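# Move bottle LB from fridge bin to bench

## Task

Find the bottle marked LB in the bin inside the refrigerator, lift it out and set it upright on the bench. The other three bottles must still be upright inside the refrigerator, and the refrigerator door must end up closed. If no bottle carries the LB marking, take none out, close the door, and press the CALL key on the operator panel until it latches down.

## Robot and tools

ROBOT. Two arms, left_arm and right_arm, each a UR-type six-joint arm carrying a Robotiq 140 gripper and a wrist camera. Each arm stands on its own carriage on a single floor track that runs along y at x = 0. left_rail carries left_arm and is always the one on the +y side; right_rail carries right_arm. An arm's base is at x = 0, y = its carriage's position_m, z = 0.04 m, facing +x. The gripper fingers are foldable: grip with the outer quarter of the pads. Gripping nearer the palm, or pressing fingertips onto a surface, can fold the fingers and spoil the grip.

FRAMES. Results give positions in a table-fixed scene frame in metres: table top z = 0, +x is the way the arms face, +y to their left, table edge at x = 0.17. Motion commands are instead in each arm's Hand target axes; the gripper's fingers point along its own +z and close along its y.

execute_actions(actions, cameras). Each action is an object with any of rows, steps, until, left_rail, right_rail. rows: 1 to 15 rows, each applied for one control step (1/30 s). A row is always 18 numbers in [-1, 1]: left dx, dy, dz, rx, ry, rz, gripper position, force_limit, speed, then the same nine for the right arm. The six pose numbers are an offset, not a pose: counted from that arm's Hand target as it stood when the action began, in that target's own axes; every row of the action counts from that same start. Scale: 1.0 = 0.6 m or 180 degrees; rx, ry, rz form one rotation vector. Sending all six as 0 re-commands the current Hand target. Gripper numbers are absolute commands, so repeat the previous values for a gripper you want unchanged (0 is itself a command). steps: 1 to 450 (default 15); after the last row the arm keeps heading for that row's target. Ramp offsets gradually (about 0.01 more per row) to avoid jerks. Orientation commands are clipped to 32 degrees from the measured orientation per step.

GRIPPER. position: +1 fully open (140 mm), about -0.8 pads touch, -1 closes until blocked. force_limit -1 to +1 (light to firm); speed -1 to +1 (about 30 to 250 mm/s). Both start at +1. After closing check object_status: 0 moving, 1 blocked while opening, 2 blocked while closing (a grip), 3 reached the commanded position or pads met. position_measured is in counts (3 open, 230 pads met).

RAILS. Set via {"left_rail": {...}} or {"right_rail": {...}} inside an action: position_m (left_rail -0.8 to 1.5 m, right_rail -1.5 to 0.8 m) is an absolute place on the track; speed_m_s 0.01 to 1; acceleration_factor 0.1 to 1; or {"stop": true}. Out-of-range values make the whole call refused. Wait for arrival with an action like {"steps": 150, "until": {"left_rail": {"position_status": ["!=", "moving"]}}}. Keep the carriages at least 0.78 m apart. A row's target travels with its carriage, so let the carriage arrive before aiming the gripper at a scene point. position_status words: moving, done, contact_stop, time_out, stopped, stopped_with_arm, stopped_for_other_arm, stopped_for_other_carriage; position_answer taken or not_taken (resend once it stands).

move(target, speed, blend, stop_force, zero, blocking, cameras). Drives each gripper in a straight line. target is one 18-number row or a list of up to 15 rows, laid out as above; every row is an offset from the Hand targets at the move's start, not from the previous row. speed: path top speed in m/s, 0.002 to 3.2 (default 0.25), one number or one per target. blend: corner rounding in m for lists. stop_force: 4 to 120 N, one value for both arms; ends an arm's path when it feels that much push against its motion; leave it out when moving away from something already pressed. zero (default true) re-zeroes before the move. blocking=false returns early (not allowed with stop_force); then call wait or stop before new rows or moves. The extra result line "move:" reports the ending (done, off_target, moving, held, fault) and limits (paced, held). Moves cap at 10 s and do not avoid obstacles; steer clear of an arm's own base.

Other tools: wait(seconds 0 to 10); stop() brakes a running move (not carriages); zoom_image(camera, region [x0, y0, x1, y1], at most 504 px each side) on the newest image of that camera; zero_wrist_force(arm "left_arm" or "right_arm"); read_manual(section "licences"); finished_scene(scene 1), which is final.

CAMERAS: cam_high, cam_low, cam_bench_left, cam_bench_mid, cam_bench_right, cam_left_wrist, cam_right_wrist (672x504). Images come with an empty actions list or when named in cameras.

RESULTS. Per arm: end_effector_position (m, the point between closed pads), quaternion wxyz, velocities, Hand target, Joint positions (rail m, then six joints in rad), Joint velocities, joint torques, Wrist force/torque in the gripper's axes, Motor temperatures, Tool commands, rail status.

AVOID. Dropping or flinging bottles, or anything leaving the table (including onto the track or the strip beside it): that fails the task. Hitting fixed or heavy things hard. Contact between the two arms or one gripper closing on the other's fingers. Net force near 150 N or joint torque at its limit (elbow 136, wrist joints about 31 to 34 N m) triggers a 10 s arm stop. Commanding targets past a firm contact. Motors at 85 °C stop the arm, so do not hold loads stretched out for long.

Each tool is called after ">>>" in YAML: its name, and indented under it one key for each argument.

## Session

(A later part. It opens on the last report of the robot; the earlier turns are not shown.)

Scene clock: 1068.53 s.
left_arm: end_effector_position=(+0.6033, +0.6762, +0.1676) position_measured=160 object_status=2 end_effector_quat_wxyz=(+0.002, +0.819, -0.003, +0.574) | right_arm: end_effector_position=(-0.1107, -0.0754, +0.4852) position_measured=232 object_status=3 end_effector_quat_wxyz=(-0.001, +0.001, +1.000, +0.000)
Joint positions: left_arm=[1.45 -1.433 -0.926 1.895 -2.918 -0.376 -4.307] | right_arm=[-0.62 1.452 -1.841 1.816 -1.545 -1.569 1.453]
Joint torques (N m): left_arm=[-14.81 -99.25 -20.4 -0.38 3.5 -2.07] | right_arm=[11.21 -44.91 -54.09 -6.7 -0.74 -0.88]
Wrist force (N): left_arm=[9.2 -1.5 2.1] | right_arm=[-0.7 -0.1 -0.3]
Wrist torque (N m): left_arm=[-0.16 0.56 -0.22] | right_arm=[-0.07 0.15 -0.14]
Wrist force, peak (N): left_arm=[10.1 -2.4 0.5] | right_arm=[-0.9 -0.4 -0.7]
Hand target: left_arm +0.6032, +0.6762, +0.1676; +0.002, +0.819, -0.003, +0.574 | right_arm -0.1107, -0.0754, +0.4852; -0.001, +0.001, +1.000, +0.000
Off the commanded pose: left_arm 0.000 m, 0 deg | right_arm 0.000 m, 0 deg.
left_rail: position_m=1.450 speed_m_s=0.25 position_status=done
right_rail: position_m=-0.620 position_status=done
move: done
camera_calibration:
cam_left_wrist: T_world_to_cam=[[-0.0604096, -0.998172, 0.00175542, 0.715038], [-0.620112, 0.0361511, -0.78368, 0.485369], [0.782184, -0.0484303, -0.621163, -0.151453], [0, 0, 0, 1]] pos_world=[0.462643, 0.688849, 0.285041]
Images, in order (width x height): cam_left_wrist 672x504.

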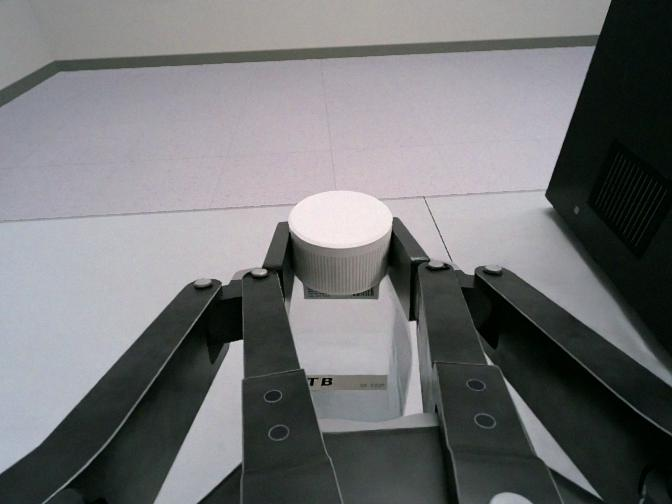

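>>> move:
  target: [-0.0125,0,0.0046,0,0,0,-1,0.003922,-1,0,0,0,0,0,0,-1,-1,-0.5]
  speed: 0.01
  stop_force: 5

>>> execute_actions:
  actions:
    - {"rows":[[0,0,0,0,0,0,-0.14,0,-1,0,0,0,0,0,0,-1,-1,-0.5]],"steps":45}
  cameras: ["cam_left_wrist","cam_bench_left"]

Scene clock: 1073.50 s.
left_arm: end_effector_position=(+0.6032, +0.6762, +0.1670) position_measured=160 object_status=2 end_effector_quat_wxyz=(+0.002, +0.819, -0.003, +0.574) | right_arm: end_effector_position=(-0.1107, -0.0754, +0.4852) position_measured=232 object_status=3 end_effector_quat_wxyz=(-0.001, +0.001, +1.000, +0.000)
Joint positions: left_arm=[1.45 -1.433 -0.926 1.895 -2.919 -0.376 -4.307] | right_arm=[-0.62 1.452 -1.841 1.816 -1.545 -1.569 1.453]
Joint torques (N m): left_arm=[-4.79 -98.51 -20.14 0.73 0.91 1.13] | right_arm=[10.47 -45.36 -54.24 -6.82 -0.84 -0.92]
Wrist force (N): left_arm=[10.4 -0.4 0.9] | right_arm=[-0.9 0.0 -0.2]
Wrist torque (N m): left_arm=[-0.24 0.44 -0.37] | right_arm=[-0.06 0.20 -0.15]
Wrist force, peak (N): left_arm=[13.9 -0.2 -1.6] | right_arm=[-1.0 -0.2 -0.6]
Hand target: left_arm +0.6032, +0.6762, +0.1670; +0.002, +0.819, -0.003, +0.574 (not the last commanded pose) | right_arm -0.1107, -0.0754, +0.4852; -0.001, +0.001, +1.000, +0.000
Off the commanded pose: left_arm 0.007 m, 0 deg | right_arm 0.000 m, 0 deg.
left_rail: position_m=1.450 speed_m_s=0.25 position_status=done
right_rail: position_m=-0.620 position_status=done
move: contact (left_arm)

Scene clock: 1075.20 s.
left_arm: end_effector_position=(+0.6032, +0.6762, +0.1670) position_measured=146 object_status=3 end_effector_quat_wxyz=(+0.002, +0.819, -0.003, +0.574) | right_arm: end_effector_position=(-0.1107, -0.0754, +0.4852) position_measured=232 object_status=3 end_effector_quat_wxyz=(-0.001, +0.001, +1.000, +0.000)
Joint positions: left_arm=[1.45 -1.433 -0.926 1.895 -2.919 -0.376 -4.307] | right_arm=[-0.62 1.452 -1.841 1.816 -1.545 -1.569 1.453]
Joint torques (N m): left_arm=[3.17 -92.65 -42.82 -7.07 1 0.93] | right_arm=[9.95 -45.43 -53.73 -6.65 -0.75 -0.9]
Wrist force (N): left_arm=[4.0 -0.9 2.5] | right_arm=[-0.6 -0.5 -0.6]
Wrist torque (N m): left_arm=[0.02 -0.05 0.05] | right_arm=[-0.17 0.12 -0.14]
Wrist force, peak (N): left_arm=[10.6 -1.0 -0.3] | right_arm=[-1.0 -0.3 -0.6]
Hand target: left_arm +0.6032, +0.6762, +0.1670; +0.002, +0.819, -0.003, +0.574 | right_arm -0.1107, -0.0754, +0.4852; -0.001, +0.001, +1.000, +0.000
Off the commanded pose: left_arm 0.000 m, 0 deg | right_arm 0.000 m, 0 deg.
left_rail: position_m=1.450 speed_m_s=0.25 position_status=done
right_rail: position_m=-0.620 position_status=done
camera_calibration:
cam_left_wrist: T_world_to_cam=[[-0.0604132, -0.998172, 0.00174975, 0.715036], [-0.620051, 0.0361541, -0.783728, 0.48482], [0.782232, -0.0484325, -0.621102, -0.151786], [0, 0, 0, 1]] pos_world=[0.462543, 0.688849, 0.284441]
Images, in order (width x height): cam_bench_left 672x504, cam_left_wrist 672x504.

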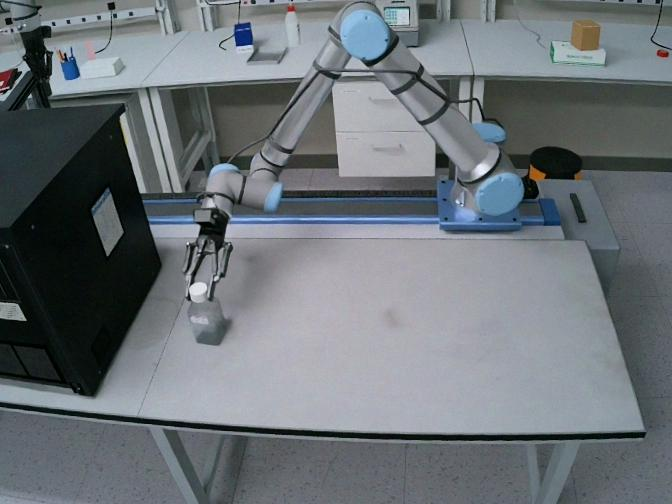

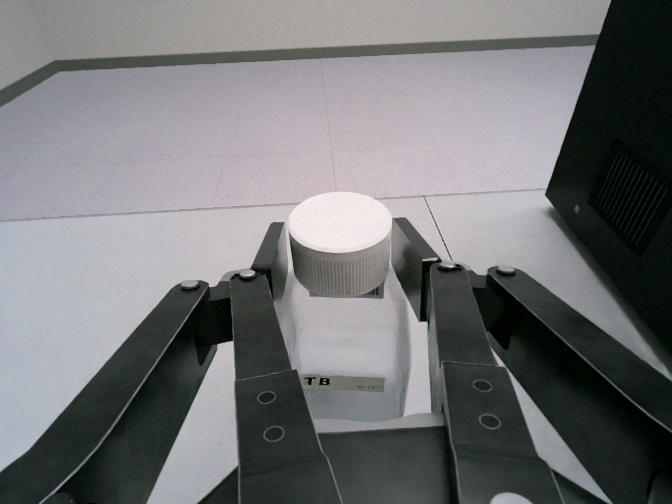

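>>> move:
  target:
    - [0,0,-0.2167,0,0,0,-0.14,0,-1,0,0,0,0,0,0,-1,-1,-0.5]
    - [0.25,0,-0.4,0,0,0,-0.14,0,-1,0,0,0,0,0,0,-1,-1,-0.5]
    - [0.25,0,-0.4,0,0.111,0,-0.14,0,-1,0,0,0,0,0,0,-1,-1,-0.5]
  speed: [0.06,0.2,0.2]
  blend: [0.01,0.02,0]
  cameras: ["cam_bench_left"]

Scene clock: 1086.67 s.
left_arm: end_effector_position=(+0.4296, +0.6774, +0.3902) position_measured=146 object_status=3 end_effector_quat_wxyz=(+0.022, +0.724, -0.025, +0.689) | right_arm: end_effector_position=(-0.1107, -0.0754, +0.4852) position_measured=232 object_status=3 end_effector_quat_wxyz=(-0.001, +0.001, +1.000, +0.000)
Joint positions: left_arm=[1.45 -1.684 -1.283 1.874 -1.399 -0.068 -5.474] | right_arm=[-0.62 1.452 -1.841 1.816 -1.545 -1.569 1.453]
Joint torques (N m): left_arm=[13.64 -53.39 -54.81 0.51 -1.03 -2.08] | right_arm=[10.56 -45.34 -53.78 -6.69 -0.6 -0.93]
Wrist force (N): left_arm=[3.9 -1.5 3.6] | right_arm=[-0.6 -0.3 -0.2]
Wrist torque (N m): left_arm=[-0.02 0.09 0.04] | right_arm=[-0.12 0.14 -0.15]
Wrist force, peak (N): left_arm=[6.0 -0.3 2.2] | right_arm=[-1.0 -0.3 -0.9]
Hand target: left_arm +0.4289, +0.6772, +0.3900; +0.002, +0.707, -0.003, +0.707 | right_arm -0.1107, -0.0754, +0.4852; -0.001, +0.001, +1.000, +0.000
Off the commanded pose: left_arm 0.001 m, 4 deg | right_arm 0.000 m, 0 deg.
left_rail: position_m=1.450 speed_m_s=0.25 position_status=done
right_rail: position_m=-0.620 position_status=done
move: off_target (left_arm)
Images, in order (width x height): cam_bench_left 672x504.

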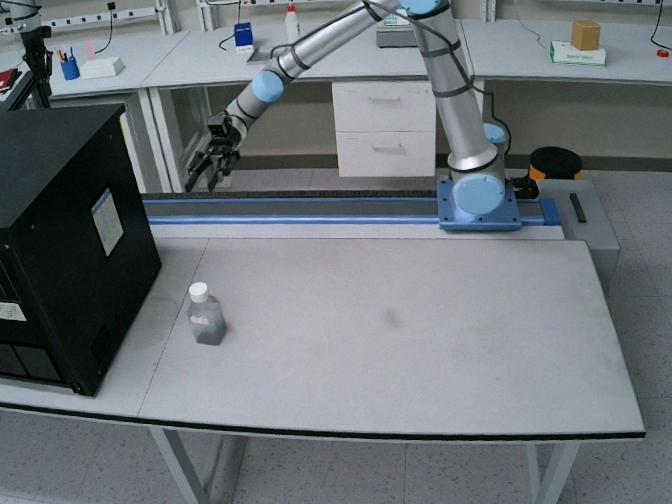

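>>> move:
  target: [0,0,-0.46,0,0,0,-0.14,0,-1,0,0,0,0,0,0,-1,-1,-0.5]
  speed: 0.15

Scene clock: 1093.93 s.
left_arm: end_effector_position=(+0.1530, +0.6792, +0.3899) position_measured=146 object_status=3 end_effector_quat_wxyz=(+0.002, +0.707, -0.003, +0.707) | right_arm: end_effector_position=(-0.1107, -0.0754, +0.4852) position_measured=232 object_status=3 end_effector_quat_wxyz=(-0.001, +0.001, +1.000, +0.000)
Joint positions: left_arm=[1.45 -2.032 -1.125 1.604 -0.48 -0.454 -6.282] | right_arm=[-0.62 1.452 -1.841 1.816 -1.545 -1.569 1.453]
Joint torques (N m): left_arm=[-15.25 -64.28 -52.37 5.92 -2.82 -2.12] | right_arm=[10.14 -45.41 -53.94 -6.88 -0.81 -0.7]
Wrist force (N): left_arm=[3.9 -1.1 3.7] | right_arm=[-0.7 -0.3 -0.2]
Wrist torque (N m): left_arm=[0.06 0.15 -0.02] | right_arm=[-0.13 0.15 -0.14]
Wrist force, peak (N): left_arm=[4.1 -1.3 5.2] | right_arm=[-1.2 0.1 -0.6]
Hand target: left_arm +0.1529, +0.6792, +0.3899; +0.002, +0.707, -0.003, +0.707 | right_arm -0.1107, -0.0754, +0.4852; -0.001, +0.001, +1.000, +0.000
Off the commanded pose: left_arm 0.000 m, 0 deg | right_arm 0.000 m, 0 deg.
left_rail: position_m=1.450 speed_m_s=0.25 position_status=done
right_rail: position_m=-0.620 position_status=done
joint sent to its limit (left arm) — joint 7 (wrist 3), lower limit.
move: done

>>> move:
  target: [0,0,0,0,0,0.6667,-0.14,0,-1,0,0,0,0,0,0,-1,-1,-0.5]
  speed: 0.6

>>> move:
  target: [0,0,0,0,0,0.6667,-0.14,0,-1,0,0,0,0,0,0,-1,-1,-0.5]
  speed: 0.6

>>> move:
  target: [0,0,0,0,0,0.6667,-0.14,0,-1,0,0,0,0,0,0,-1,-1,-0.5]
  speed: 0.6

>>> execute_actions:
  actions:
    - {"left_rail":{"position_m":1.0,"speed_m_s":0.5,"acceleration_factor":0.3},"steps":150,"until":{"left_rail":{"position_status":["!=","moving"]}}}
  cameras: ["cam_left_wrist","cam_bench_mid"]

Scene clock: 1100.67 s.
left_arm: end_effector_position=(+0.1529, +0.6792, +0.3899) position_measured=146 object_status=3 end_effector_quat_wxyz=(+0.611, -0.351, +0.614, -0.355) | right_arm: end_effector_position=(-0.1107, -0.0754, +0.4852) position_measured=232 object_status=3 end_effector_quat_wxyz=(-0.001, +0.001, +1.000, +0.000)
Joint positions: left_arm=[1.45 -2.032 -1.124 1.604 -0.479 -0.454 -4.188] | right_arm=[-0.62 1.452 -1.841 1.816 -1.545 -1.569 1.453]
Joint torques (N m): left_arm=[14.27 -98.83 -33.71 -1.25 -2.84 2.18] | right_arm=[10.13 -46.95 -53.75 -6.95 -0.83 -0.74]
Wrist force (N): left_arm=[-1.6 -2.8 1.0] | right_arm=[-0.5 -0.3 -0.4]
Wrist torque (N m): left_arm=[0.35 0.29 0.07] | right_arm=[-0.13 0.11 -0.15]
Wrist force, peak (N): left_arm=[4.4 -1.2 4.2] | right_arm=[-1.2 -0.2 -0.5]
Hand target: left_arm +0.1529, +0.6792, +0.3899; +0.611, -0.351, +0.614, -0.355 | right_arm -0.1107, -0.0754, +0.4852; -0.001, +0.001, +1.000, +0.000
Off the commanded pose: left_arm 0.000 m, 0 deg | right_arm 0.000 m, 0 deg.
left_rail: position_m=1.450 speed_m_s=0.25 position_status=done
right_rail: position_m=-0.620 position_status=done
move: done

Scene clock: 1103.47 s.
left_arm: end_effector_position=(+0.1529, +0.6792, +0.3899) position_measured=146 object_status=3 end_effector_quat_wxyz=(+0.614, +0.356, +0.611, +0.352) | right_arm: end_effector_position=(-0.1107, -0.0754, +0.4852) position_measured=232 object_status=3 end_effector_quat_wxyz=(-0.001, +0.001, +1.000, +0.000)
Joint positions: left_arm=[1.45 -2.032 -1.124 1.604 -0.479 -0.454 -2.094] | right_arm=[-0.62 1.452 -1.841 1.816 -1.545 -1.569 1.453]
Joint torques (N m): left_arm=[13.65 -99.75 -33.12 -1.48 -2.68 2.11] | right_arm=[10.29 -45.56 -53.8 -6.92 -0.93 -0.93]
Wrist force (N): left_arm=[-1.9 2.5 2.0] | right_arm=[-0.5 -0.6 -0.5]
Wrist torque (N m): left_arm=[0.44 0.62 -0.37] | right_arm=[-0.19 0.10 -0.14]
Wrist force, peak (N): left_arm=[-2.3 3.1 1.7] | right_arm=[-1.0 -0.6 -0.3]
Hand target: left_arm +0.1529, +0.6792, +0.3899; +0.613, +0.356, +0.611, +0.352 | right_arm -0.1107, -0.0754, +0.4852; -0.001, +0.001, +1.000, +0.000
Off the commanded pose: left_arm 0.000 m, 0 deg | right_arm 0.000 m, 0 deg.
left_rail: position_m=1.450 speed_m_s=0.25 position_status=done
right_rail: position_m=-0.620 position_status=done
move: done

Scene clock: 1106.27 s.
left_arm: end_effector_position=(+0.1529, +0.6792, +0.3899) position_measured=146 object_status=3 end_effector_quat_wxyz=(+0.002, +0.707, -0.003, +0.707) | right_arm: end_effector_position=(-0.1107, -0.0754, +0.4852) position_measured=232 object_status=3 end_effector_quat_wxyz=(-0.001, +0.001, +1.000, +0.000)
Joint positions: left_arm=[1.45 -2.032 -1.124 1.604 -0.479 -0.454 0.001] | right_arm=[-0.62 1.452 -1.841 1.816 -1.545 -1.569 1.453]
Joint torques (N m): left_arm=[12.68 -95.66 -34 -1.26 -2.54 2.33] | right_arm=[10.29 -46.84 -53.77 -6.99 -0.87 -0.83]
Wrist force (N): left_arm=[4.3 -1.1 3.7] | right_arm=[-0.7 -0.2 -0.5]
Wrist torque (N m): left_arm=[0.05 0.07 -0.15] | right_arm=[-0.11 0.15 -0.14]
Wrist force, peak (N): left_arm=[4.7 -0.7 4.1] | right_arm=[-1.2 -0.6 -0.3]
Hand target: left_arm +0.1529, +0.6792, +0.3899; +0.002, +0.707, -0.003, +0.707 | right_arm -0.1107, -0.0754, +0.4852; -0.001, +0.001, +1.000, +0.000
Off the commanded pose: left_arm 0.000 m, 0 deg | right_arm 0.000 m, 0 deg.
left_rail: position_m=1.450 speed_m_s=0.25 position_status=done
right_rail: position_m=-0.620 position_status=done
move: done

Scene clock: 1108.33 s.
left_arm: end_effector_position=(+0.1529, +0.2292, +0.3899) position_measured=146 object_status=3 end_effector_quat_wxyz=(+0.002, +0.707, -0.003, +0.707) | right_arm: end_effector_position=(-0.1107, -0.0754, +0.4852) position_measured=232 object_status=3 end_effector_quat_wxyz=(-0.001, +0.001, +1.000, +0.000)
Joint positions: left_arm=[1 -2.032 -1.124 1.604 -0.479 -0.454 0.001] | right_arm=[-0.62 1.452 -1.841 1.816 -1.545 -1.569 1.453]
Joint torques (N m): left_arm=[7.63 -89.86 -43.45 1.36 -1.23 2.02] | right_arm=[10.44 -44.61 -54.11 -6.91 -1.01 -0.74]
Wrist force (N): left_arm=[4.1 -1.1 3.9] | right_arm=[-0.3 -0.1 -0.4]
Wrist torque (N m): left_arm=[0.05 0.11 -0.15] | right_arm=[-0.08 0.06 -0.15]
Wrist force, peak (N): left_arm=[4.2 -2.4 4.0] | right_arm=[-1.0 0.0 -0.7]
Hand target: left_arm +0.1529, +0.2292, +0.3899; +0.002, +0.707, -0.003, +0.707 | right_arm -0.1107, -0.0754, +0.4852; -0.001, +0.001, +1.000, +0.000
Tool commands: left_gripper/position=-0.14 left_gripper/force_limit=+0.0 left_gripper/speed=-1.0 right_gripper/position=-1.0 right_gripper/force_limit=-1.0 right_gripper/speed=-0.5
Off the commanded pose: left_arm 0.000 m, 0 deg | right_arm 0.000 m, 0 deg.
left_rail: position_m=1.000 speed_m_s=0.50 position_status=done
right_rail: position_m=-0.620 position_status=done
camera_calibration:
cam_left_wrist: T_world_to_cam=[[-0.0581182, -0.998168, -0.0168454, 0.248191], [-0.314949, 0.0343448, -0.948487, 0.414441], [0.947328, -0.0498189, -0.316367, 0.173475], [0, 0, 0, 1]] pos_world=[-0.0193859, 0.242145, 0.452155]
Images, in order (width x height): cam_bench_mid 672x504, cam_left_wrist 672x504.

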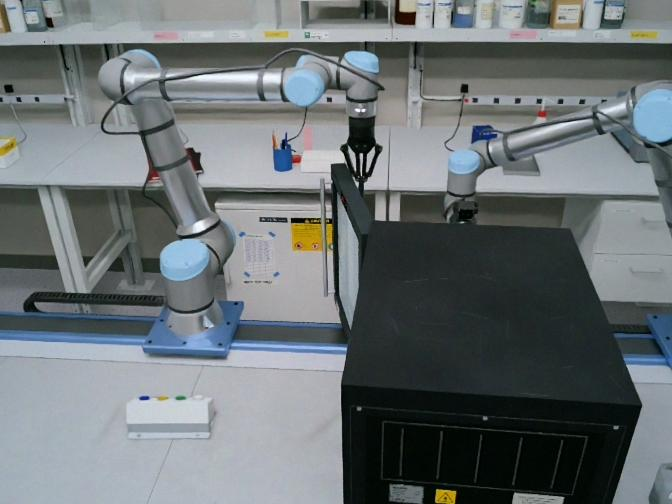

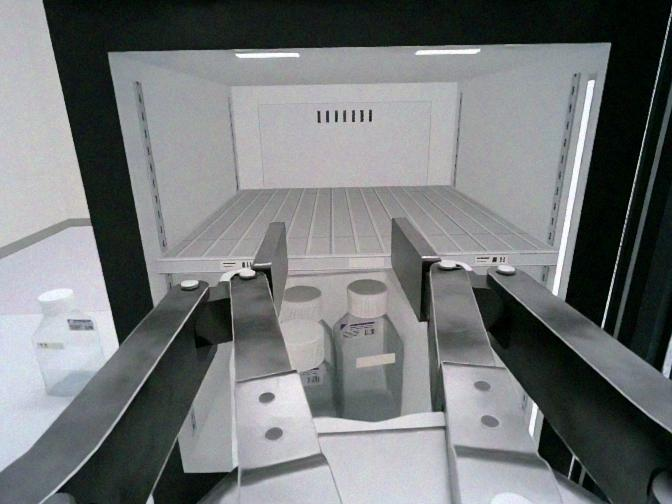

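>>> zoom_image:
  camera: "cam_left_wrist"
  region: [260, 250, 460, 430]

Scaled by 2.520 from the camera's 672x504 image, which has a finer 960x720 frame.

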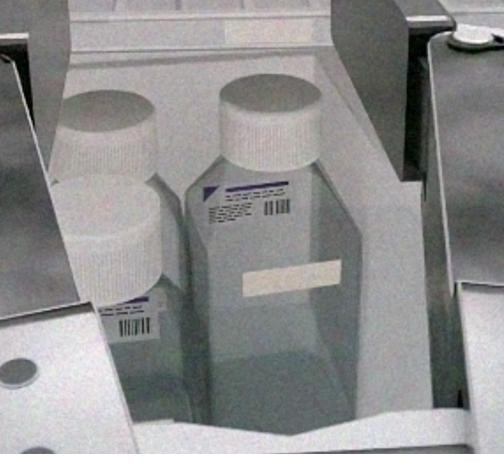

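>>> move:
  target:
    - [-0.2223,0,-0.05,0.0667,0,0,-0.1,0,-1,0,0,0,0,0,0,-1,-1,-0.5]
    - [-0.2223,0.1587,0.0152,0.0667,0,0,-0.1,0,-1,0,0,0,0,0,0,-1,-1,-0.5]
  speed: 0.12
  blend: 0.02
  cameras: ["cam_left_wrist","cam_bench_mid"]

Scene clock: 1127.17 s.
left_arm: end_effector_position=(+0.1613, +0.1342, +0.2564) position_measured=141 object_status=3 end_effector_quat_wxyz=(-0.072, +0.703, +0.071, +0.704) | right_arm: end_effector_position=(-0.1107, -0.0754, +0.4852) position_measured=232 object_status=3 end_effector_quat_wxyz=(-0.001, +0.001, +1.000, +0.000)
Joint positions: left_arm=[1 -1.938 -0.784 1.29 -0.505 -0.569 0.001] | right_arm=[-0.62 1.452 -1.841 1.816 -1.545 -1.569 1.453]
Joint torques (N m): left_arm=[13.01 -88.47 -51.76 6.11 2.69 -0.94] | right_arm=[11.41 -46.18 -54.18 -6.97 -0.96 -0.58]
Wrist force (N): left_arm=[3.9 -1.2 3.7] | right_arm=[-0.7 0.0 -0.3]
Wrist torque (N m): left_arm=[0.02 0.08 -0.14] | right_arm=[-0.07 0.14 -0.15]
Wrist force, peak (N): left_arm=[5.6 -1.2 4.1] | right_arm=[-1.2 -0.1 -0.8]
Hand target: left_arm +0.1613, +0.1341, +0.2564; -0.072, +0.703, +0.071, +0.704 | right_arm -0.1107, -0.0754, +0.4852; -0.001, +0.001, +1.000, +0.000
Off the commanded pose: left_arm 0.000 m, 0 deg | right_arm 0.000 m, 0 deg.
left_rail: position_m=1.000 speed_m_s=0.50 position_status=done
right_rail: position_m=-0.620 position_status=done
move: done
camera_calibration:
cam_left_wrist: T_world_to_cam=[[0.150709, -0.988435, -0.0168019, 0.116557], [-0.31491, -0.0318905, -0.948586, 0.302584], [0.93708, 0.148251, -0.316075, 0.0935527], [0, 0, 0, 1]] pos_world=[-0.00994566, 0.110989, 0.318555]
Images, in order (width x height): cam_bench_mid 672x504, cam_left_wrist 672x504.

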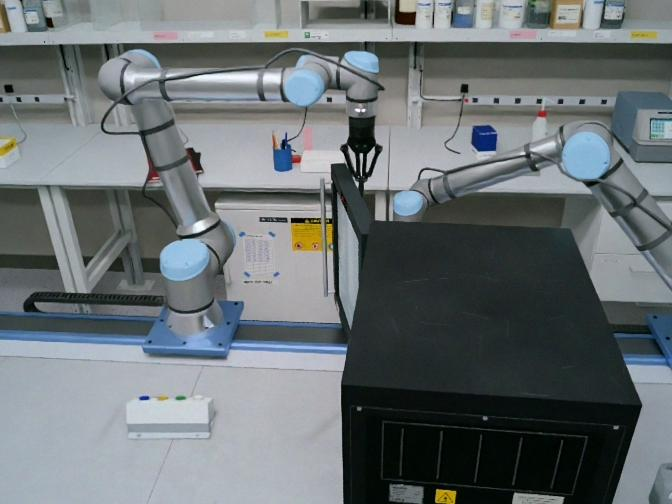

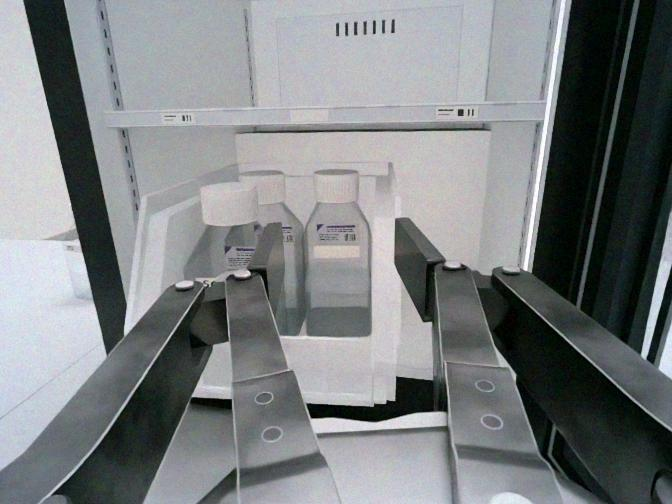

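>>> zoom_image:
  camera: "cam_left_wrist"
  region: [120, 140, 420, 420]

Scaled by 1.680 from the camera's 672x504 image, which has a finer 960x720 frame.

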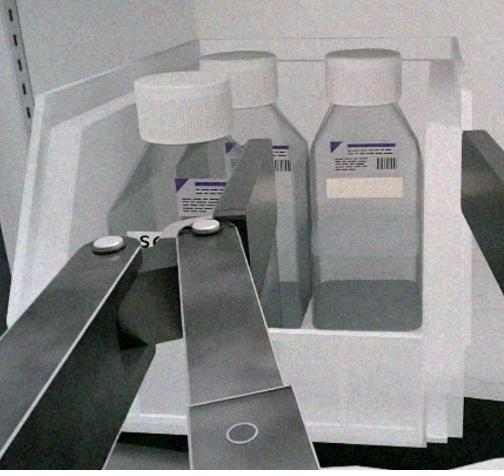

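>>> move:
  target: [0,-0.003,0.29,0,0,0,-0.1,0,-1,0,0,0,0,0,0,-1,-1,-0.5]
  speed: 0.05
  stop_force: 6
  cameras: ["cam_left_wrist"]

Scene clock: 1139.47 s.
left_arm: end_effector_position=(+0.3265, +0.1698, +0.2565) position_measured=141 object_status=3 end_effector_quat_wxyz=(-0.072, +0.703, +0.071, +0.704) | right_arm: end_effector_position=(-0.1107, -0.0754, +0.4852) position_measured=232 object_status=3 end_effector_quat_wxyz=(-0.001, +0.001, +1.000, +0.000)
Joint positions: left_arm=[1 -1.774 -0.858 1.428 -0.568 -0.405 0] | right_arm=[-0.62 1.452 -1.841 1.816 -1.545 -1.569 1.453]
Joint torques (N m): left_arm=[-16.45 -83.25 -50.56 4.97 -2.68 -0.67] | right_arm=[10.24 -46.62 -54.16 -7.09 -0.66 -0.7]
Wrist force (N): left_arm=[4.3 -0.8 3.8] | right_arm=[-0.5 -0.2 -0.3]
Wrist torque (N m): left_arm=[0.09 0.04 -0.15] | right_arm=[-0.10 0.10 -0.15]
Wrist force, peak (N): left_arm=[6.6 4.3 -1.3] | right_arm=[-1.1 -0.3 -0.7]
Hand target: left_arm +0.3265, +0.1698, +0.2565; -0.072, +0.703, +0.071, +0.704 (not the last commanded pose) | right_arm -0.1107, -0.0754, +0.4852; -0.001, +0.001, +1.000, +0.000
Off the commanded pose: left_arm 0.005 m, 0 deg | right_arm 0.000 m, 0 deg.
left_rail: position_m=1.000 speed_m_s=0.50 position_status=done
right_rail: position_m=-0.620 position_status=done
move: contact (left_arm)
camera_calibration:
cam_left_wrist: T_world_to_cam=[[0.150808, -0.98842, -0.0168204, 0.126838], [-0.314816, -0.0318898, -0.948617, 0.355833], [0.937095, 0.148354, -0.31598, -0.0665466], [0, 0, 0, 1]] pos_world=[0.155254, 0.146589, 0.318655]
Images, in order (width x height): cam_left_wrist 672x504.

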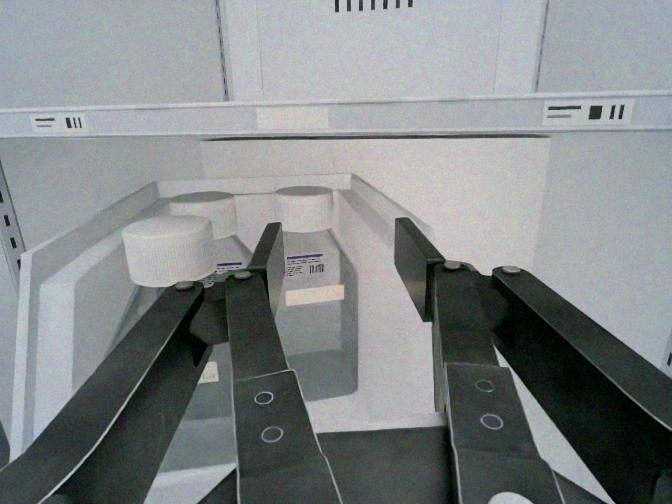

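>>> zoom_image:
  camera: "cam_left_wrist"
  region: [0, 120, 440, 460]

Scaled by 1.145 from the camera's 672x504 image, which has a finer 960x720 frame.

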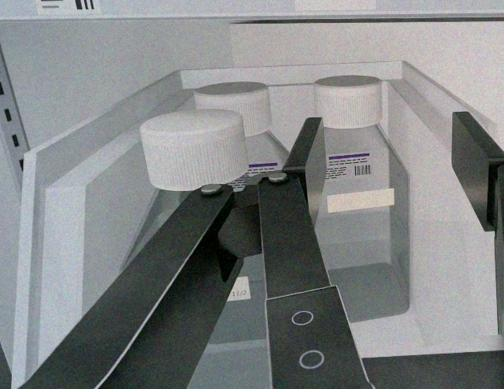

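>>> move:
  target: [0,0,-0.3,0,0,0,-0.1,0,-1,0,0,0,0,0,0,-1,-1,-0.5]
  speed: 0.12
  cameras: ["cam_left_wrist"]

>>> zoom_image:
  camera: "cam_left_wrist"
  region: [80, 120, 480, 440]

Scene clock: 1154.97 s.
left_arm: end_effector_position=(+0.1503, +0.1337, +0.2564) position_measured=141 object_status=3 end_effector_quat_wxyz=(-0.072, +0.703, +0.071, +0.704) | right_arm: end_effector_position=(-0.1107, -0.0754, +0.4852) position_measured=232 object_status=3 end_effector_quat_wxyz=(-0.001, +0.001, +1.000, +0.000)
Joint positions: left_arm=[1 -1.948 -0.78 1.282 -0.502 -0.58 0.001] | right_arm=[-0.62 1.452 -1.841 1.816 -1.545 -1.569 1.453]
Joint torques (N m): left_arm=[-13.43 -92.21 -51.71 6 -2.71 -1.08] | right_arm=[10.89 -47.48 -53.78 -6.76 -1.08 -0.67]
Wrist force (N): left_arm=[4.4 -1.2 3.5] | right_arm=[-0.9 -0.6 -0.4]
Wrist torque (N m): left_arm=[0.03 0.00 -0.15] | right_arm=[-0.20 0.19 -0.15]
Wrist force, peak (N): left_arm=[4.3 -0.8 5.3] | right_arm=[-1.1 -0.6 -0.4]
Hand target: left_arm +0.1501, +0.1336, +0.2564; -0.072, +0.703, +0.071, +0.704 | right_arm -0.1107, -0.0754, +0.4852; -0.001, +0.001, +1.000, +0.000
Off the commanded pose: left_arm 0.000 m, 0 deg | right_arm 0.000 m, 0 deg.
left_rail: position_m=1.000 speed_m_s=0.50 position_status=done
right_rail: position_m=-0.620 position_status=done
move: done
camera_calibration:
cam_left_wrist: T_world_to_cam=[[0.150808, -0.98842, -0.0168204, 0.117727], [-0.314816, -0.0318898, -0.948617, 0.299116], [0.937095, 0.148354, -0.31598, 0.103894], [0, 0, 0, 1]] pos_world=[-0.0209458, 0.110489, 0.318555]
Images, in order (width x height): cam_left_wrist 672x504.

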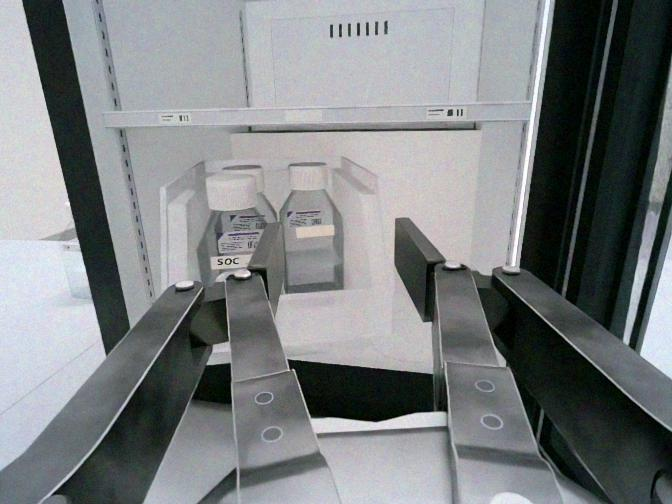

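Scaled by 1.260 from the camera's 672x504 image, which has a finer 960x720 frame.

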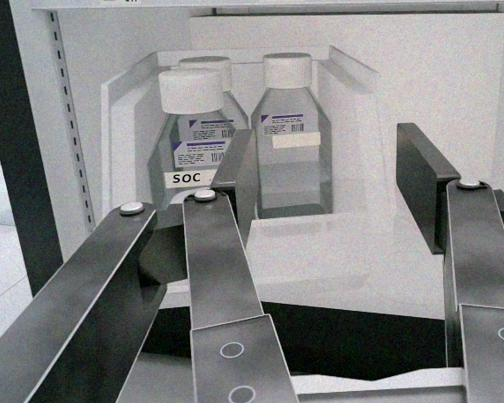

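>>> move:
  target:
    - [0.123,-0.189,0.0395,0,0,0,-1,-1,-0.5,0,0,0,0,0,0,-1,-1,-0.5]
    - [0.123,-0.189,0.0395,0.198,-0.289,-0.4225,-1,-1,-0.5,0,0,0,0,0,0,-1,-1,-0.5]
  speed: [0.15,0.25]
  cameras: ["cam_left_wrist","cam_bench_mid"]

Scene clock: 1175.67 s.
left_arm: end_effector_position=(+0.1505, +0.2494, +0.3304) position_measured=232 object_status=3 end_effector_quat_wxyz=(+0.200, +0.678, +0.679, +0.199) | right_arm: end_effector_position=(-0.1107, -0.0754, +0.4852) position_measured=232 object_status=3 end_effector_quat_wxyz=(-0.001, +0.001, +1.000, +0.000)
Joint positions: left_arm=[1 -1.85 -1.449 1.791 -1.737 -1.023 -0.33] | right_arm=[-0.62 1.452 -1.841 1.816 -1.545 -1.569 1.453]
Joint torques (N m): left_arm=[12.29 -76.08 -41.11 -8.9 -1.64 -2.05] | right_arm=[10.57 -46.17 -53.58 -6.48 -1.16 -0.56]
Wrist force (N): left_arm=[1.1 2.0 0.0] | right_arm=[-0.6 -0.3 -0.5]
Wrist torque (N m): left_arm=[0.20 -0.09 -0.05] | right_arm=[-0.12 0.14 -0.15]
Wrist force, peak (N): left_arm=[5.6 -0.4 4.7] | right_arm=[-1.4 -0.4 -0.3]
Hand target: left_arm +0.1505, +0.2494, +0.3304; +0.200, +0.678, +0.679, +0.199 | right_arm -0.1107, -0.0754, +0.4852; -0.001, +0.001, +1.000, +0.000
Off the commanded pose: left_arm 0.000 m, 0 deg | right_arm 0.000 m, 0 deg.
left_rail: position_m=1.000 speed_m_s=0.50 position_status=done
right_rail: position_m=-0.620 position_status=done
move: done
camera_calibration:
cam_left_wrist: T_world_to_cam=[[0.811584, -0.0141668, 0.584064, -0.307662], [-0.196053, -0.948342, 0.249422, 0.187975], [0.550358, -0.316935, -0.772437, 0.434916], [0, 0, 0, 1]] pos_world=[0.0471875, 0.311745, 0.468754]
Images, in order (width x height): cam_bench_mid 672x504, cam_left_wrist 672x504.

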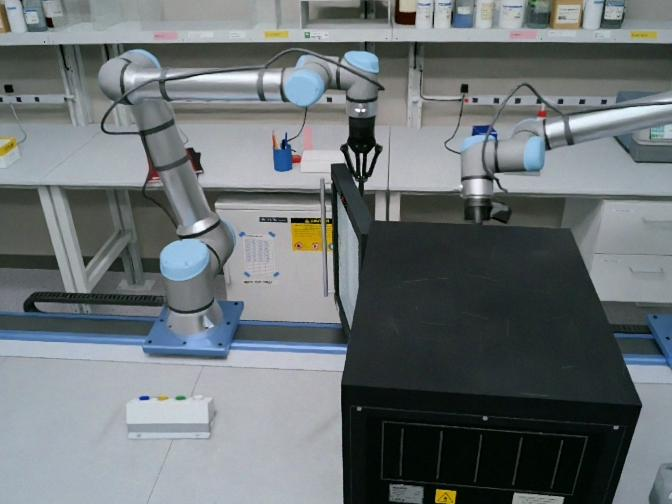

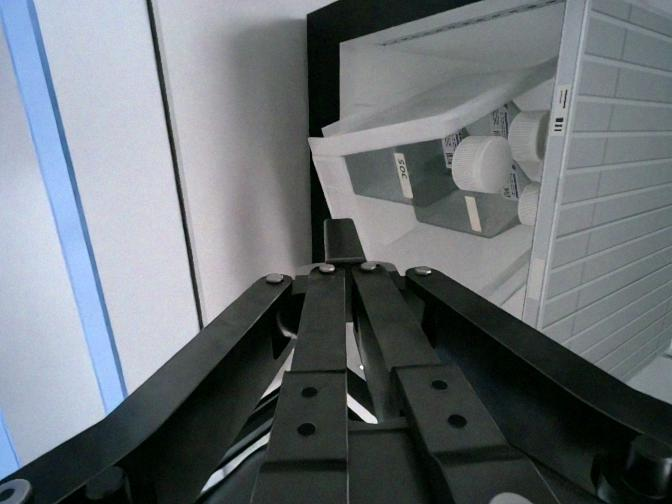

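>>> zoom_image:
  camera: "cam_left_wrist"
  region: [290, 40, 590, 320]

Scaled by 1.680 from the camera's 672x504 image, which has a finer 960x720 frame.

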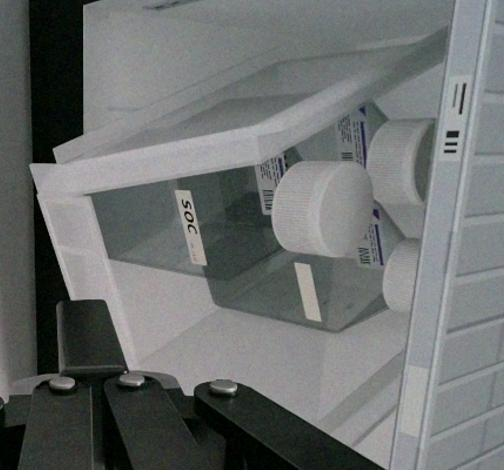

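>>> move:
  target:
    - [-0.124,0,0,0,0,0,-1,-1,-0.5,0,0,0,0,0,0,-1,-1,-0.5]
    - [-0.124,0.1365,0.324,0,0,0,-1,-1,-0.5,0,0,0,0,0,0,-1,-1,-0.5]
    - [-0.124,0.1038,0.3743,0,0,0,-1,-1,-0.5,0,0,0,0,0,0,-1,-1,-0.5]
  speed: [0.12,0.1,0.04]
  stop_force: 12
  cameras: ["cam_left_wrist"]

Scene clock: 1190.07 s.
left_arm: end_effector_position=(+0.3247, +0.1749, +0.1755) position_measured=232 object_status=3 end_effector_quat_wxyz=(+0.200, +0.678, +0.679, +0.199) | right_arm: end_effector_position=(-0.1107, -0.0754, +0.4852) position_measured=232 object_status=3 end_effector_quat_wxyz=(-0.001, +0.001, +1.000, +0.000)
Joint positions: left_arm=[1 -1.612 -1.189 1.793 -2.149 -0.999 -0.05] | right_arm=[-0.62 1.452 -1.841 1.816 -1.545 -1.569 1.453]
Joint torques (N m): left_arm=[-3.47 -61.24 -36.65 -9.39 -0.95 2.42] | right_arm=[10.26 -45.6 -53.64 -6.37 -1.11 -0.68]
Wrist force (N): left_arm=[0.9 2.4 0.0] | right_arm=[-0.6 -0.4 -0.1]
Wrist torque (N m): left_arm=[0.32 -0.06 -0.16] | right_arm=[-0.15 0.14 -0.15]
Wrist force, peak (N): left_arm=[1.1 3.2 0.9] | right_arm=[-1.1 -0.1 -0.8]
Hand target: left_arm +0.3246, +0.1749, +0.1755; +0.200, +0.678, +0.679, +0.199 | right_arm -0.1107, -0.0754, +0.4852; -0.001, +0.001, +1.000, +0.000
Off the commanded pose: left_arm 0.000 m, 0 deg | right_arm 0.000 m, 0 deg.
left_rail: position_m=1.000 speed_m_s=0.50 position_status=done
right_rail: position_m=-0.620 position_status=done
move: done
camera_calibration:
cam_left_wrist: T_world_to_cam=[[0.811668, -0.0140048, 0.583951, -0.359565], [-0.195954, -0.948309, 0.249624, 0.189998], [0.55027, -0.31704, -0.772456, 0.195887], [0, 0, 0, 1]] pos_world=[0.221287, 0.237245, 0.313855]
Images, in order (width x height): cam_left_wrist 672x504.

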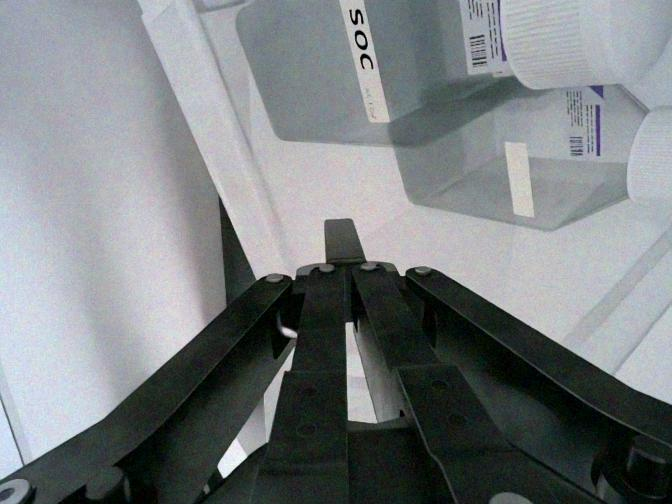

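>>> move:
  target: [0,-0.1049,-0.0681,0,0,0,-1,-1,-0.5,0,0,0,0,0,0,-1,-1,-0.5]
  speed: 0.04
  stop_force: 25
  cameras: ["cam_left_wrist"]

Scene clock: 1197.37 s.
left_arm: end_effector_position=(+0.2496, +0.1749, +0.1757) position_measured=232 object_status=3 end_effector_quat_wxyz=(+0.200, +0.678, +0.679, +0.199) | right_arm: end_effector_position=(-0.1107, -0.0754, +0.4852) position_measured=232 object_status=3 end_effector_quat_wxyz=(-0.001, +0.001, +1.000, +0.000)
Joint positions: left_arm=[1 -1.704 -1.209 1.806 -2.084 -1.004 -0.159] | right_arm=[-0.62 1.452 -1.841 1.816 -1.545 -1.569 1.453]
Joint torques (N m): left_arm=[-16.64 -95.15 -37.4 -0.77 -2.15 -2.22] | right_arm=[10.89 -44.98 -54 -6.39 -1.2 -0.66]
Wrist force (N): left_arm=[2.4 4.7 2.3] | right_arm=[-0.3 -0.2 -0.5]
Wrist torque (N m): left_arm=[0.24 -0.08 -0.09] | right_arm=[-0.10 0.07 -0.14]
Wrist force, peak (N): left_arm=[3.0 5.6 2.5] | right_arm=[-1.3 0.0 -0.5]
Hand target: left_arm +0.2496, +0.1749, +0.1757; +0.200, +0.678, +0.679, +0.199 | right_arm -0.1107, -0.0754, +0.4852; -0.001, +0.001, +1.000, +0.000
Off the commanded pose: left_arm 0.000 m, 0 deg | right_arm 0.000 m, 0 deg.
left_rail: position_m=1.000 speed_m_s=0.50 position_status=done
right_rail: position_m=-0.620 position_status=done
move: done
camera_calibration:
cam_left_wrist: T_world_to_cam=[[0.811667, -0.0140057, 0.583953, -0.298807], [-0.196007, -0.948279, 0.249697, 0.175229], [0.550253, -0.317129, -0.772431, 0.237328], [0, 0, 0, 1]] pos_world=[0.146287, 0.237245, 0.314055]
Images, in order (width x height): cam_left_wrist 672x504.

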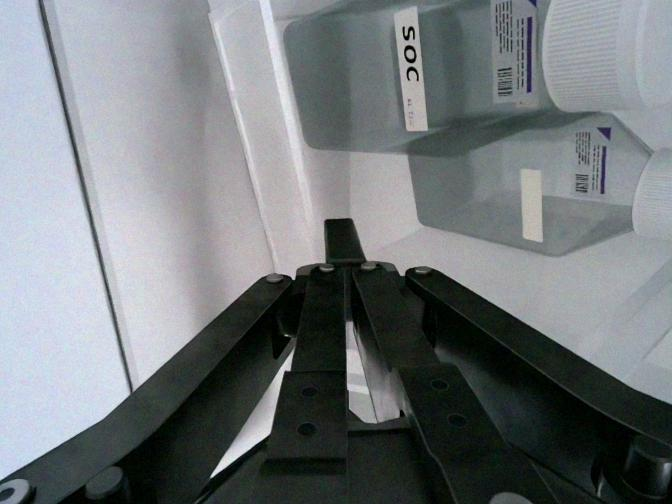

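>>> move:
  target:
    - [0,0.0084,0.0055,0,0,0,-1,-1,-0.5,0,0,0,0,0,0,-1,-1,-0.5]
    - [0,0.0629,-0.0784,0,0,0,-1,-1,-0.5,0,0,0,0,0,0,-1,-1,-0.5]
    - [0.125,0.001,-0.3076,0,0,0,-1,-1,-0.5,0,0,0,0,0,0,-1,-1,-0.5]
    - [0.125,0.001,-0.3076,-0.198,0.289,0.4225,-1,-1,-0.5,0,0,0,0,0,0,-1,-1,-0.5]
  speed: [0.05,0.08,0.15,0.25]
  cameras: ["cam_left_wrist"]

Scene clock: 1209.70 s.
left_arm: end_effector_position=(+0.1500, +0.2500, +0.3310) position_measured=232 object_status=3 end_effector_quat_wxyz=(-0.072, +0.703, +0.071, +0.704) | right_arm: end_effector_position=(-0.1107, -0.0754, +0.4852) position_measured=232 object_status=3 end_effector_quat_wxyz=(-0.001, +0.001, +1.000, +0.000)
Joint positions: left_arm=[1 -2.001 -1.008 1.536 -0.528 -0.632 0.001] | right_arm=[-0.62 1.452 -1.841 1.816 -1.545 -1.569 1.453]
Joint torques (N m): left_arm=[-14.42 -71.99 -32.26 5.81 2.72 -1.19] | right_arm=[11.03 -45.57 -53.51 -6.2 -1.21 -0.56]
Wrist force (N): left_arm=[3.9 -1.2 3.9] | right_arm=[-0.9 0.0 -0.7]
Wrist torque (N m): left_arm=[0.03 0.15 -0.17] | right_arm=[-0.08 0.20 -0.14]
Wrist force, peak (N): left_arm=[2.7 5.6 2.3] | right_arm=[-0.9 -0.5 -0.9]
Hand target: left_arm +0.1500, +0.2500, +0.3310; -0.072, +0.703, +0.071, +0.704 | right_arm -0.1107, -0.0754, +0.4852; -0.001, +0.001, +1.000, +0.000
Off the commanded pose: left_arm 0.000 m, 0 deg | right_arm 0.000 m, 0 deg.
left_rail: position_m=1.000 speed_m_s=0.50 position_status=done
right_rail: position_m=-0.620 position_status=done
move: done
camera_calibration:
cam_left_wrist: T_world_to_cam=[[0.15091, -0.988409, -0.0165565, 0.233862], [-0.314977, -0.0322017, -0.948553, 0.373664], [0.937025, 0.148361, -0.316186, 0.11051], [0, 0, 0, 1]] pos_world=[-0.0211465, 0.226788, 0.393254]
Images, in order (width x height): cam_left_wrist 672x504.

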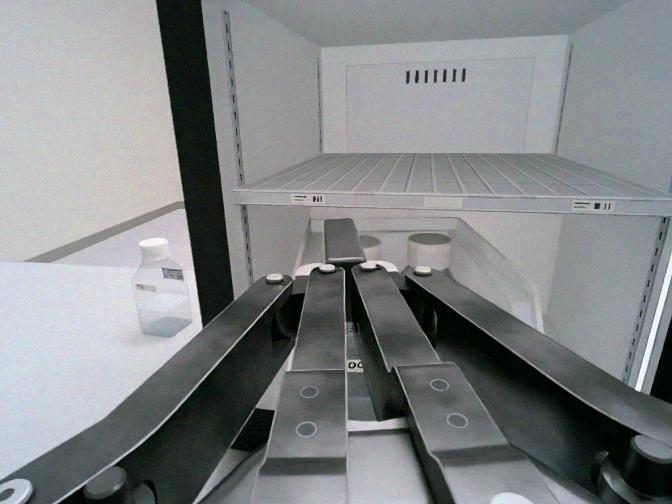

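>>> move:
  target: [-0.0517,0.163,-0.034,0,0,0,-0.1,-1,-0.5,0,0,0,0,0,0,-1,-1,-0.5]
  speed: 0.15
  cameras: ["cam_left_wrist"]

>>> zoom_image:
  camera: "cam_left_wrist"
  region: [80, 140, 440, 440]

Scene clock: 1213.33 s.
left_arm: end_effector_position=(+0.1497, +0.1502, +0.2999) position_measured=141 object_status=3 end_effector_quat_wxyz=(-0.072, +0.703, +0.071, +0.704) | right_arm: end_effector_position=(-0.1107, -0.0754, +0.4852) position_measured=232 object_status=3 end_effector_quat_wxyz=(-0.001, +0.001, +1.000, +0.000)
Joint positions: left_arm=[1 -1.956 -0.839 1.305 -0.465 -0.587 0.001] | right_arm=[-0.62 1.452 -1.841 1.816 -1.545 -1.569 1.453]
Joint torques (N m): left_arm=[13.02 -86.12 -51.08 6.16 2.41 -0.96] | right_arm=[9.88 -45.59 -52.8 -6.14 -1.22 -0.64]
Wrist force (N): left_arm=[4.0 -0.9 3.6] | right_arm=[-0.7 -0.4 -0.3]
Wrist torque (N m): left_arm=[0.08 0.09 -0.15] | right_arm=[-0.15 0.16 -0.15]
Wrist force, peak (N): left_arm=[4.5 -2.8 4.5] | right_arm=[-0.9 -0.4 -0.7]
Hand target: left_arm +0.1497, +0.1501, +0.2999; -0.072, +0.703, +0.071, +0.704 | right_arm -0.1107, -0.0754, +0.4852; -0.001, +0.001, +1.000, +0.000
Off the commanded pose: left_arm 0.000 m, 0 deg | right_arm 0.000 m, 0 deg.
left_rail: position_m=1.000 speed_m_s=0.50 position_status=done
right_rail: position_m=-0.620 position_status=done
move: done
camera_calibration:
cam_left_wrist: T_world_to_cam=[[0.150806, -0.98842, -0.0168185, 0.134857], [-0.314905, -0.0319052, -0.948587, 0.340707], [0.937066, 0.148349, -0.31607, 0.115786], [0, 0, 0, 1]] pos_world=[-0.021546, 0.126989, 0.362055]
Images, in order (width x height): cam_left_wrist 672x504.

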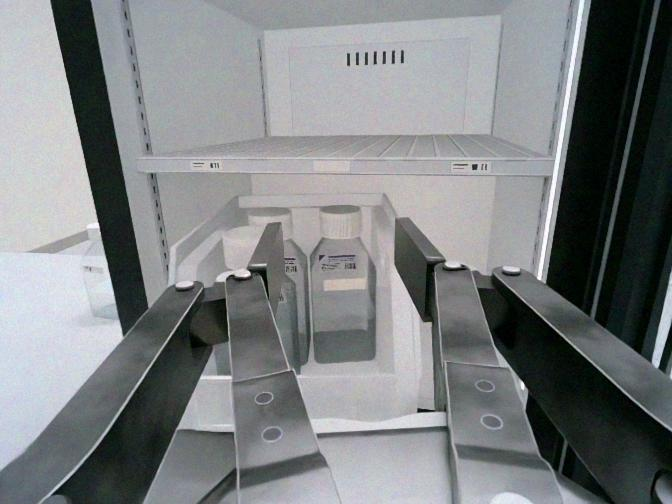

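Scaled by 1.400 from the camera's 672x504 image, which has a finer 960x720 frame.

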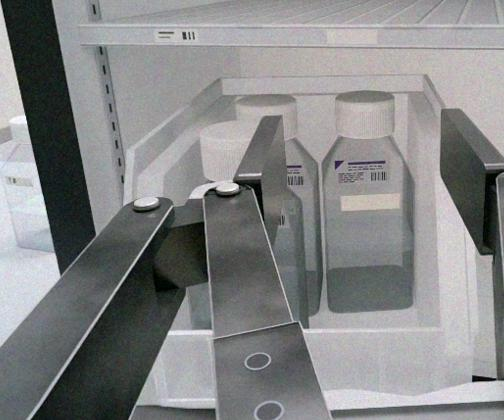

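>>> move:
  target:
    - [-0.0657,0.0348,0.0286,0.0106,-0.0556,0,-0.1,-1,-0.5,0,0,0,0,0,0,-1,-1,-0.5]
    - [-0.0657,0.0258,0.3115,0.0106,-0.0556,0,-0.1,-1,-0.5,0,0,0,0,0,0,-1,-1,-0.5]
  speed: [0.1,0.05]
  stop_force: 6
  cameras: ["cam_left_wrist"]

Scene clock: 1227.17 s.
left_arm: end_effector_position=(+0.3084, +0.1661, +0.2605) position_measured=141 object_status=3 end_effector_quat_wxyz=(-0.077, +0.761, +0.089, +0.638) | right_arm: end_effector_position=(-0.1107, -0.0754, +0.4852) position_measured=232 object_status=3 end_effector_quat_wxyz=(-0.001, +0.001, +1.000, +0.000)
Joint positions: left_arm=[1 -1.782 -0.948 1.477 -0.913 -0.478 0.35] | right_arm=[-0.62 1.452 -1.841 1.816 -1.545 -1.569 1.453]
Joint torques (N m): left_arm=[-14.79 -79.14 -53.16 2.26 -1.89 -0.96] | right_arm=[10.09 -45.87 -52.38 -5.97 -1.26 -0.57]
Wrist force (N): left_arm=[4.3 -0.9 3.2] | right_arm=[-1.0 -0.4 -0.2]
Wrist torque (N m): left_arm=[0.05 -0.01 -0.16] | right_arm=[-0.15 0.21 -0.15]
Wrist force, peak (N): left_arm=[5.6 1.2 -4.7] | right_arm=[-1.2 -0.3 -0.4]
Hand target: left_arm +0.3084, +0.1661, +0.2605; -0.077, +0.761, +0.089, +0.638 (not the last commanded pose) | right_arm -0.1107, -0.0754, +0.4852; -0.001, +0.001, +1.000, +0.000
Off the commanded pose: left_arm 0.028 m, 0 deg | right_arm 0.000 m, 0 deg.
left_rail: position_m=1.000 speed_m_s=0.50 position_status=done
right_rail: position_m=-0.620 position_status=done
move: contact (left_arm); path passed 1 of 2 targets
camera_calibration:
cam_left_wrist: T_world_to_cam=[[0.181841, -0.983271, -0.0106048, 0.113884], [-0.469535, -0.0773473, -0.87952, 0.391132], [0.863986, 0.164912, -0.475745, 0.013586], [0, 0, 0, 1]] pos_world=[0.151203, 0.139991, 0.35168]
Images, in order (width x height): cam_left_wrist 672x504.

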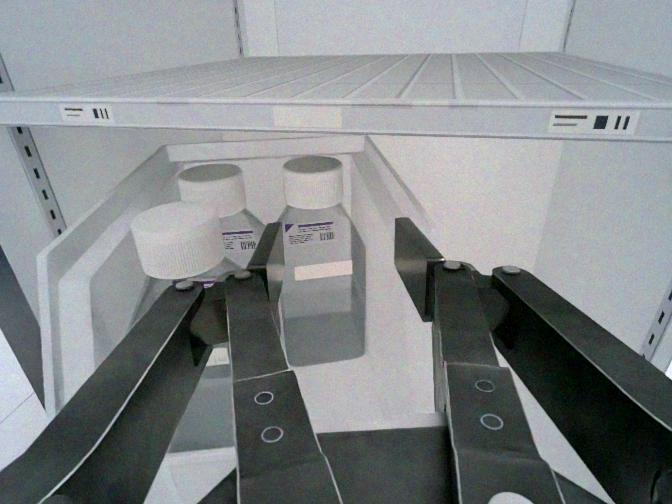

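>>> move:
  target: [-0.018,-0.0245,-0.173,0,-0.0167,0,-0.14,-1,-0.5,0,0,0,0,0,0,-1,-1,-0.5]
  speed: 0.08
  cameras: ["cam_left_wrist"]

>>> zoom_image:
  camera: "cam_left_wrist"
  region: [80, 100, 480, 440]

Scene clock: 1264.43 s.
left_arm: end_effector_position=(+0.2040, +0.1561, +0.2679) position_measured=146 object_status=3 end_effector_quat_wxyz=(-0.075, +0.777, +0.091, +0.618) | right_arm: end_effector_position=(-0.1107, -0.0754, +0.4852) position_measured=232 object_status=3 end_effector_quat_wxyz=(-0.001, +0.001, +1.000, +0.000)
Joint positions: left_arm=[1 -1.887 -0.947 1.427 -0.893 -0.593 0.353] | right_arm=[-0.62 1.452 -1.841 1.816 -1.545 -1.569 1.453]
Joint torques (N m): left_arm=[-13.04 -80.72 -55.25 3.29 -2.09 -1.16] | right_arm=[10.58 -45.32 -52 -5.84 -1.07 -0.38]
Wrist force (N): left_arm=[4.4 -0.8 2.8] | right_arm=[-0.8 0.1 -0.5]
Wrist torque (N m): left_arm=[0.03 -0.05 -0.14] | right_arm=[-0.03 0.17 -0.15]
Wrist force, peak (N): left_arm=[4.2 -0.8 4.4] | right_arm=[-1.3 -0.1 -0.8]
Hand target: left_arm +0.2038, +0.1560, +0.2679; -0.075, +0.777, +0.091, +0.618 | right_arm -0.1107, -0.0754, +0.4852; -0.001, +0.001, +1.000, +0.000
Off the commanded pose: left_arm 0.000 m, 0 deg | right_arm 0.000 m, 0 deg.
left_rail: position_m=1.000 speed_m_s=0.50 position_status=done
right_rail: position_m=-0.620 position_status=done
move: done
camera_calibration:
cam_left_wrist: T_world_to_cam=[[0.181528, -0.983354, -0.00788508, 0.122513], [-0.513664, -0.0879795, -0.853469, 0.351523], [0.838568, 0.158979, -0.521085, 0.127265], [0, 0, 0, 1]] pos_world=[0.0516053, 0.131168, 0.367296]
Images, in order (width x height): cam_left_wrist 672x504.

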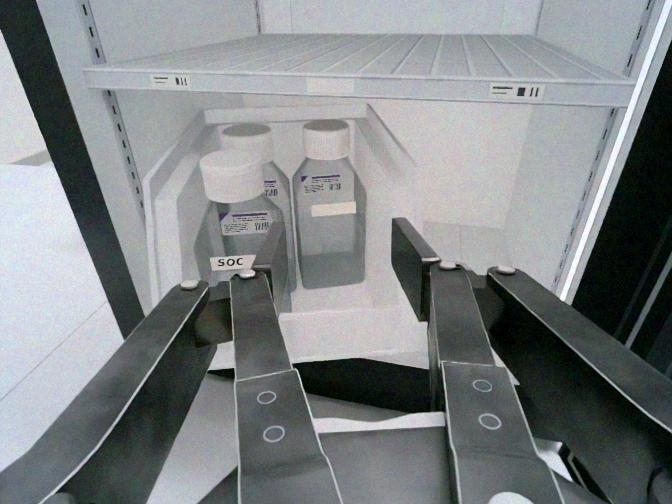

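Scaled by 1.260 from the camera's 672x504 image, which has a finer 960x720 frame.

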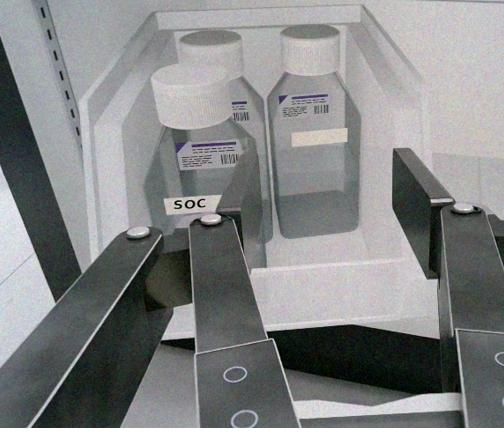

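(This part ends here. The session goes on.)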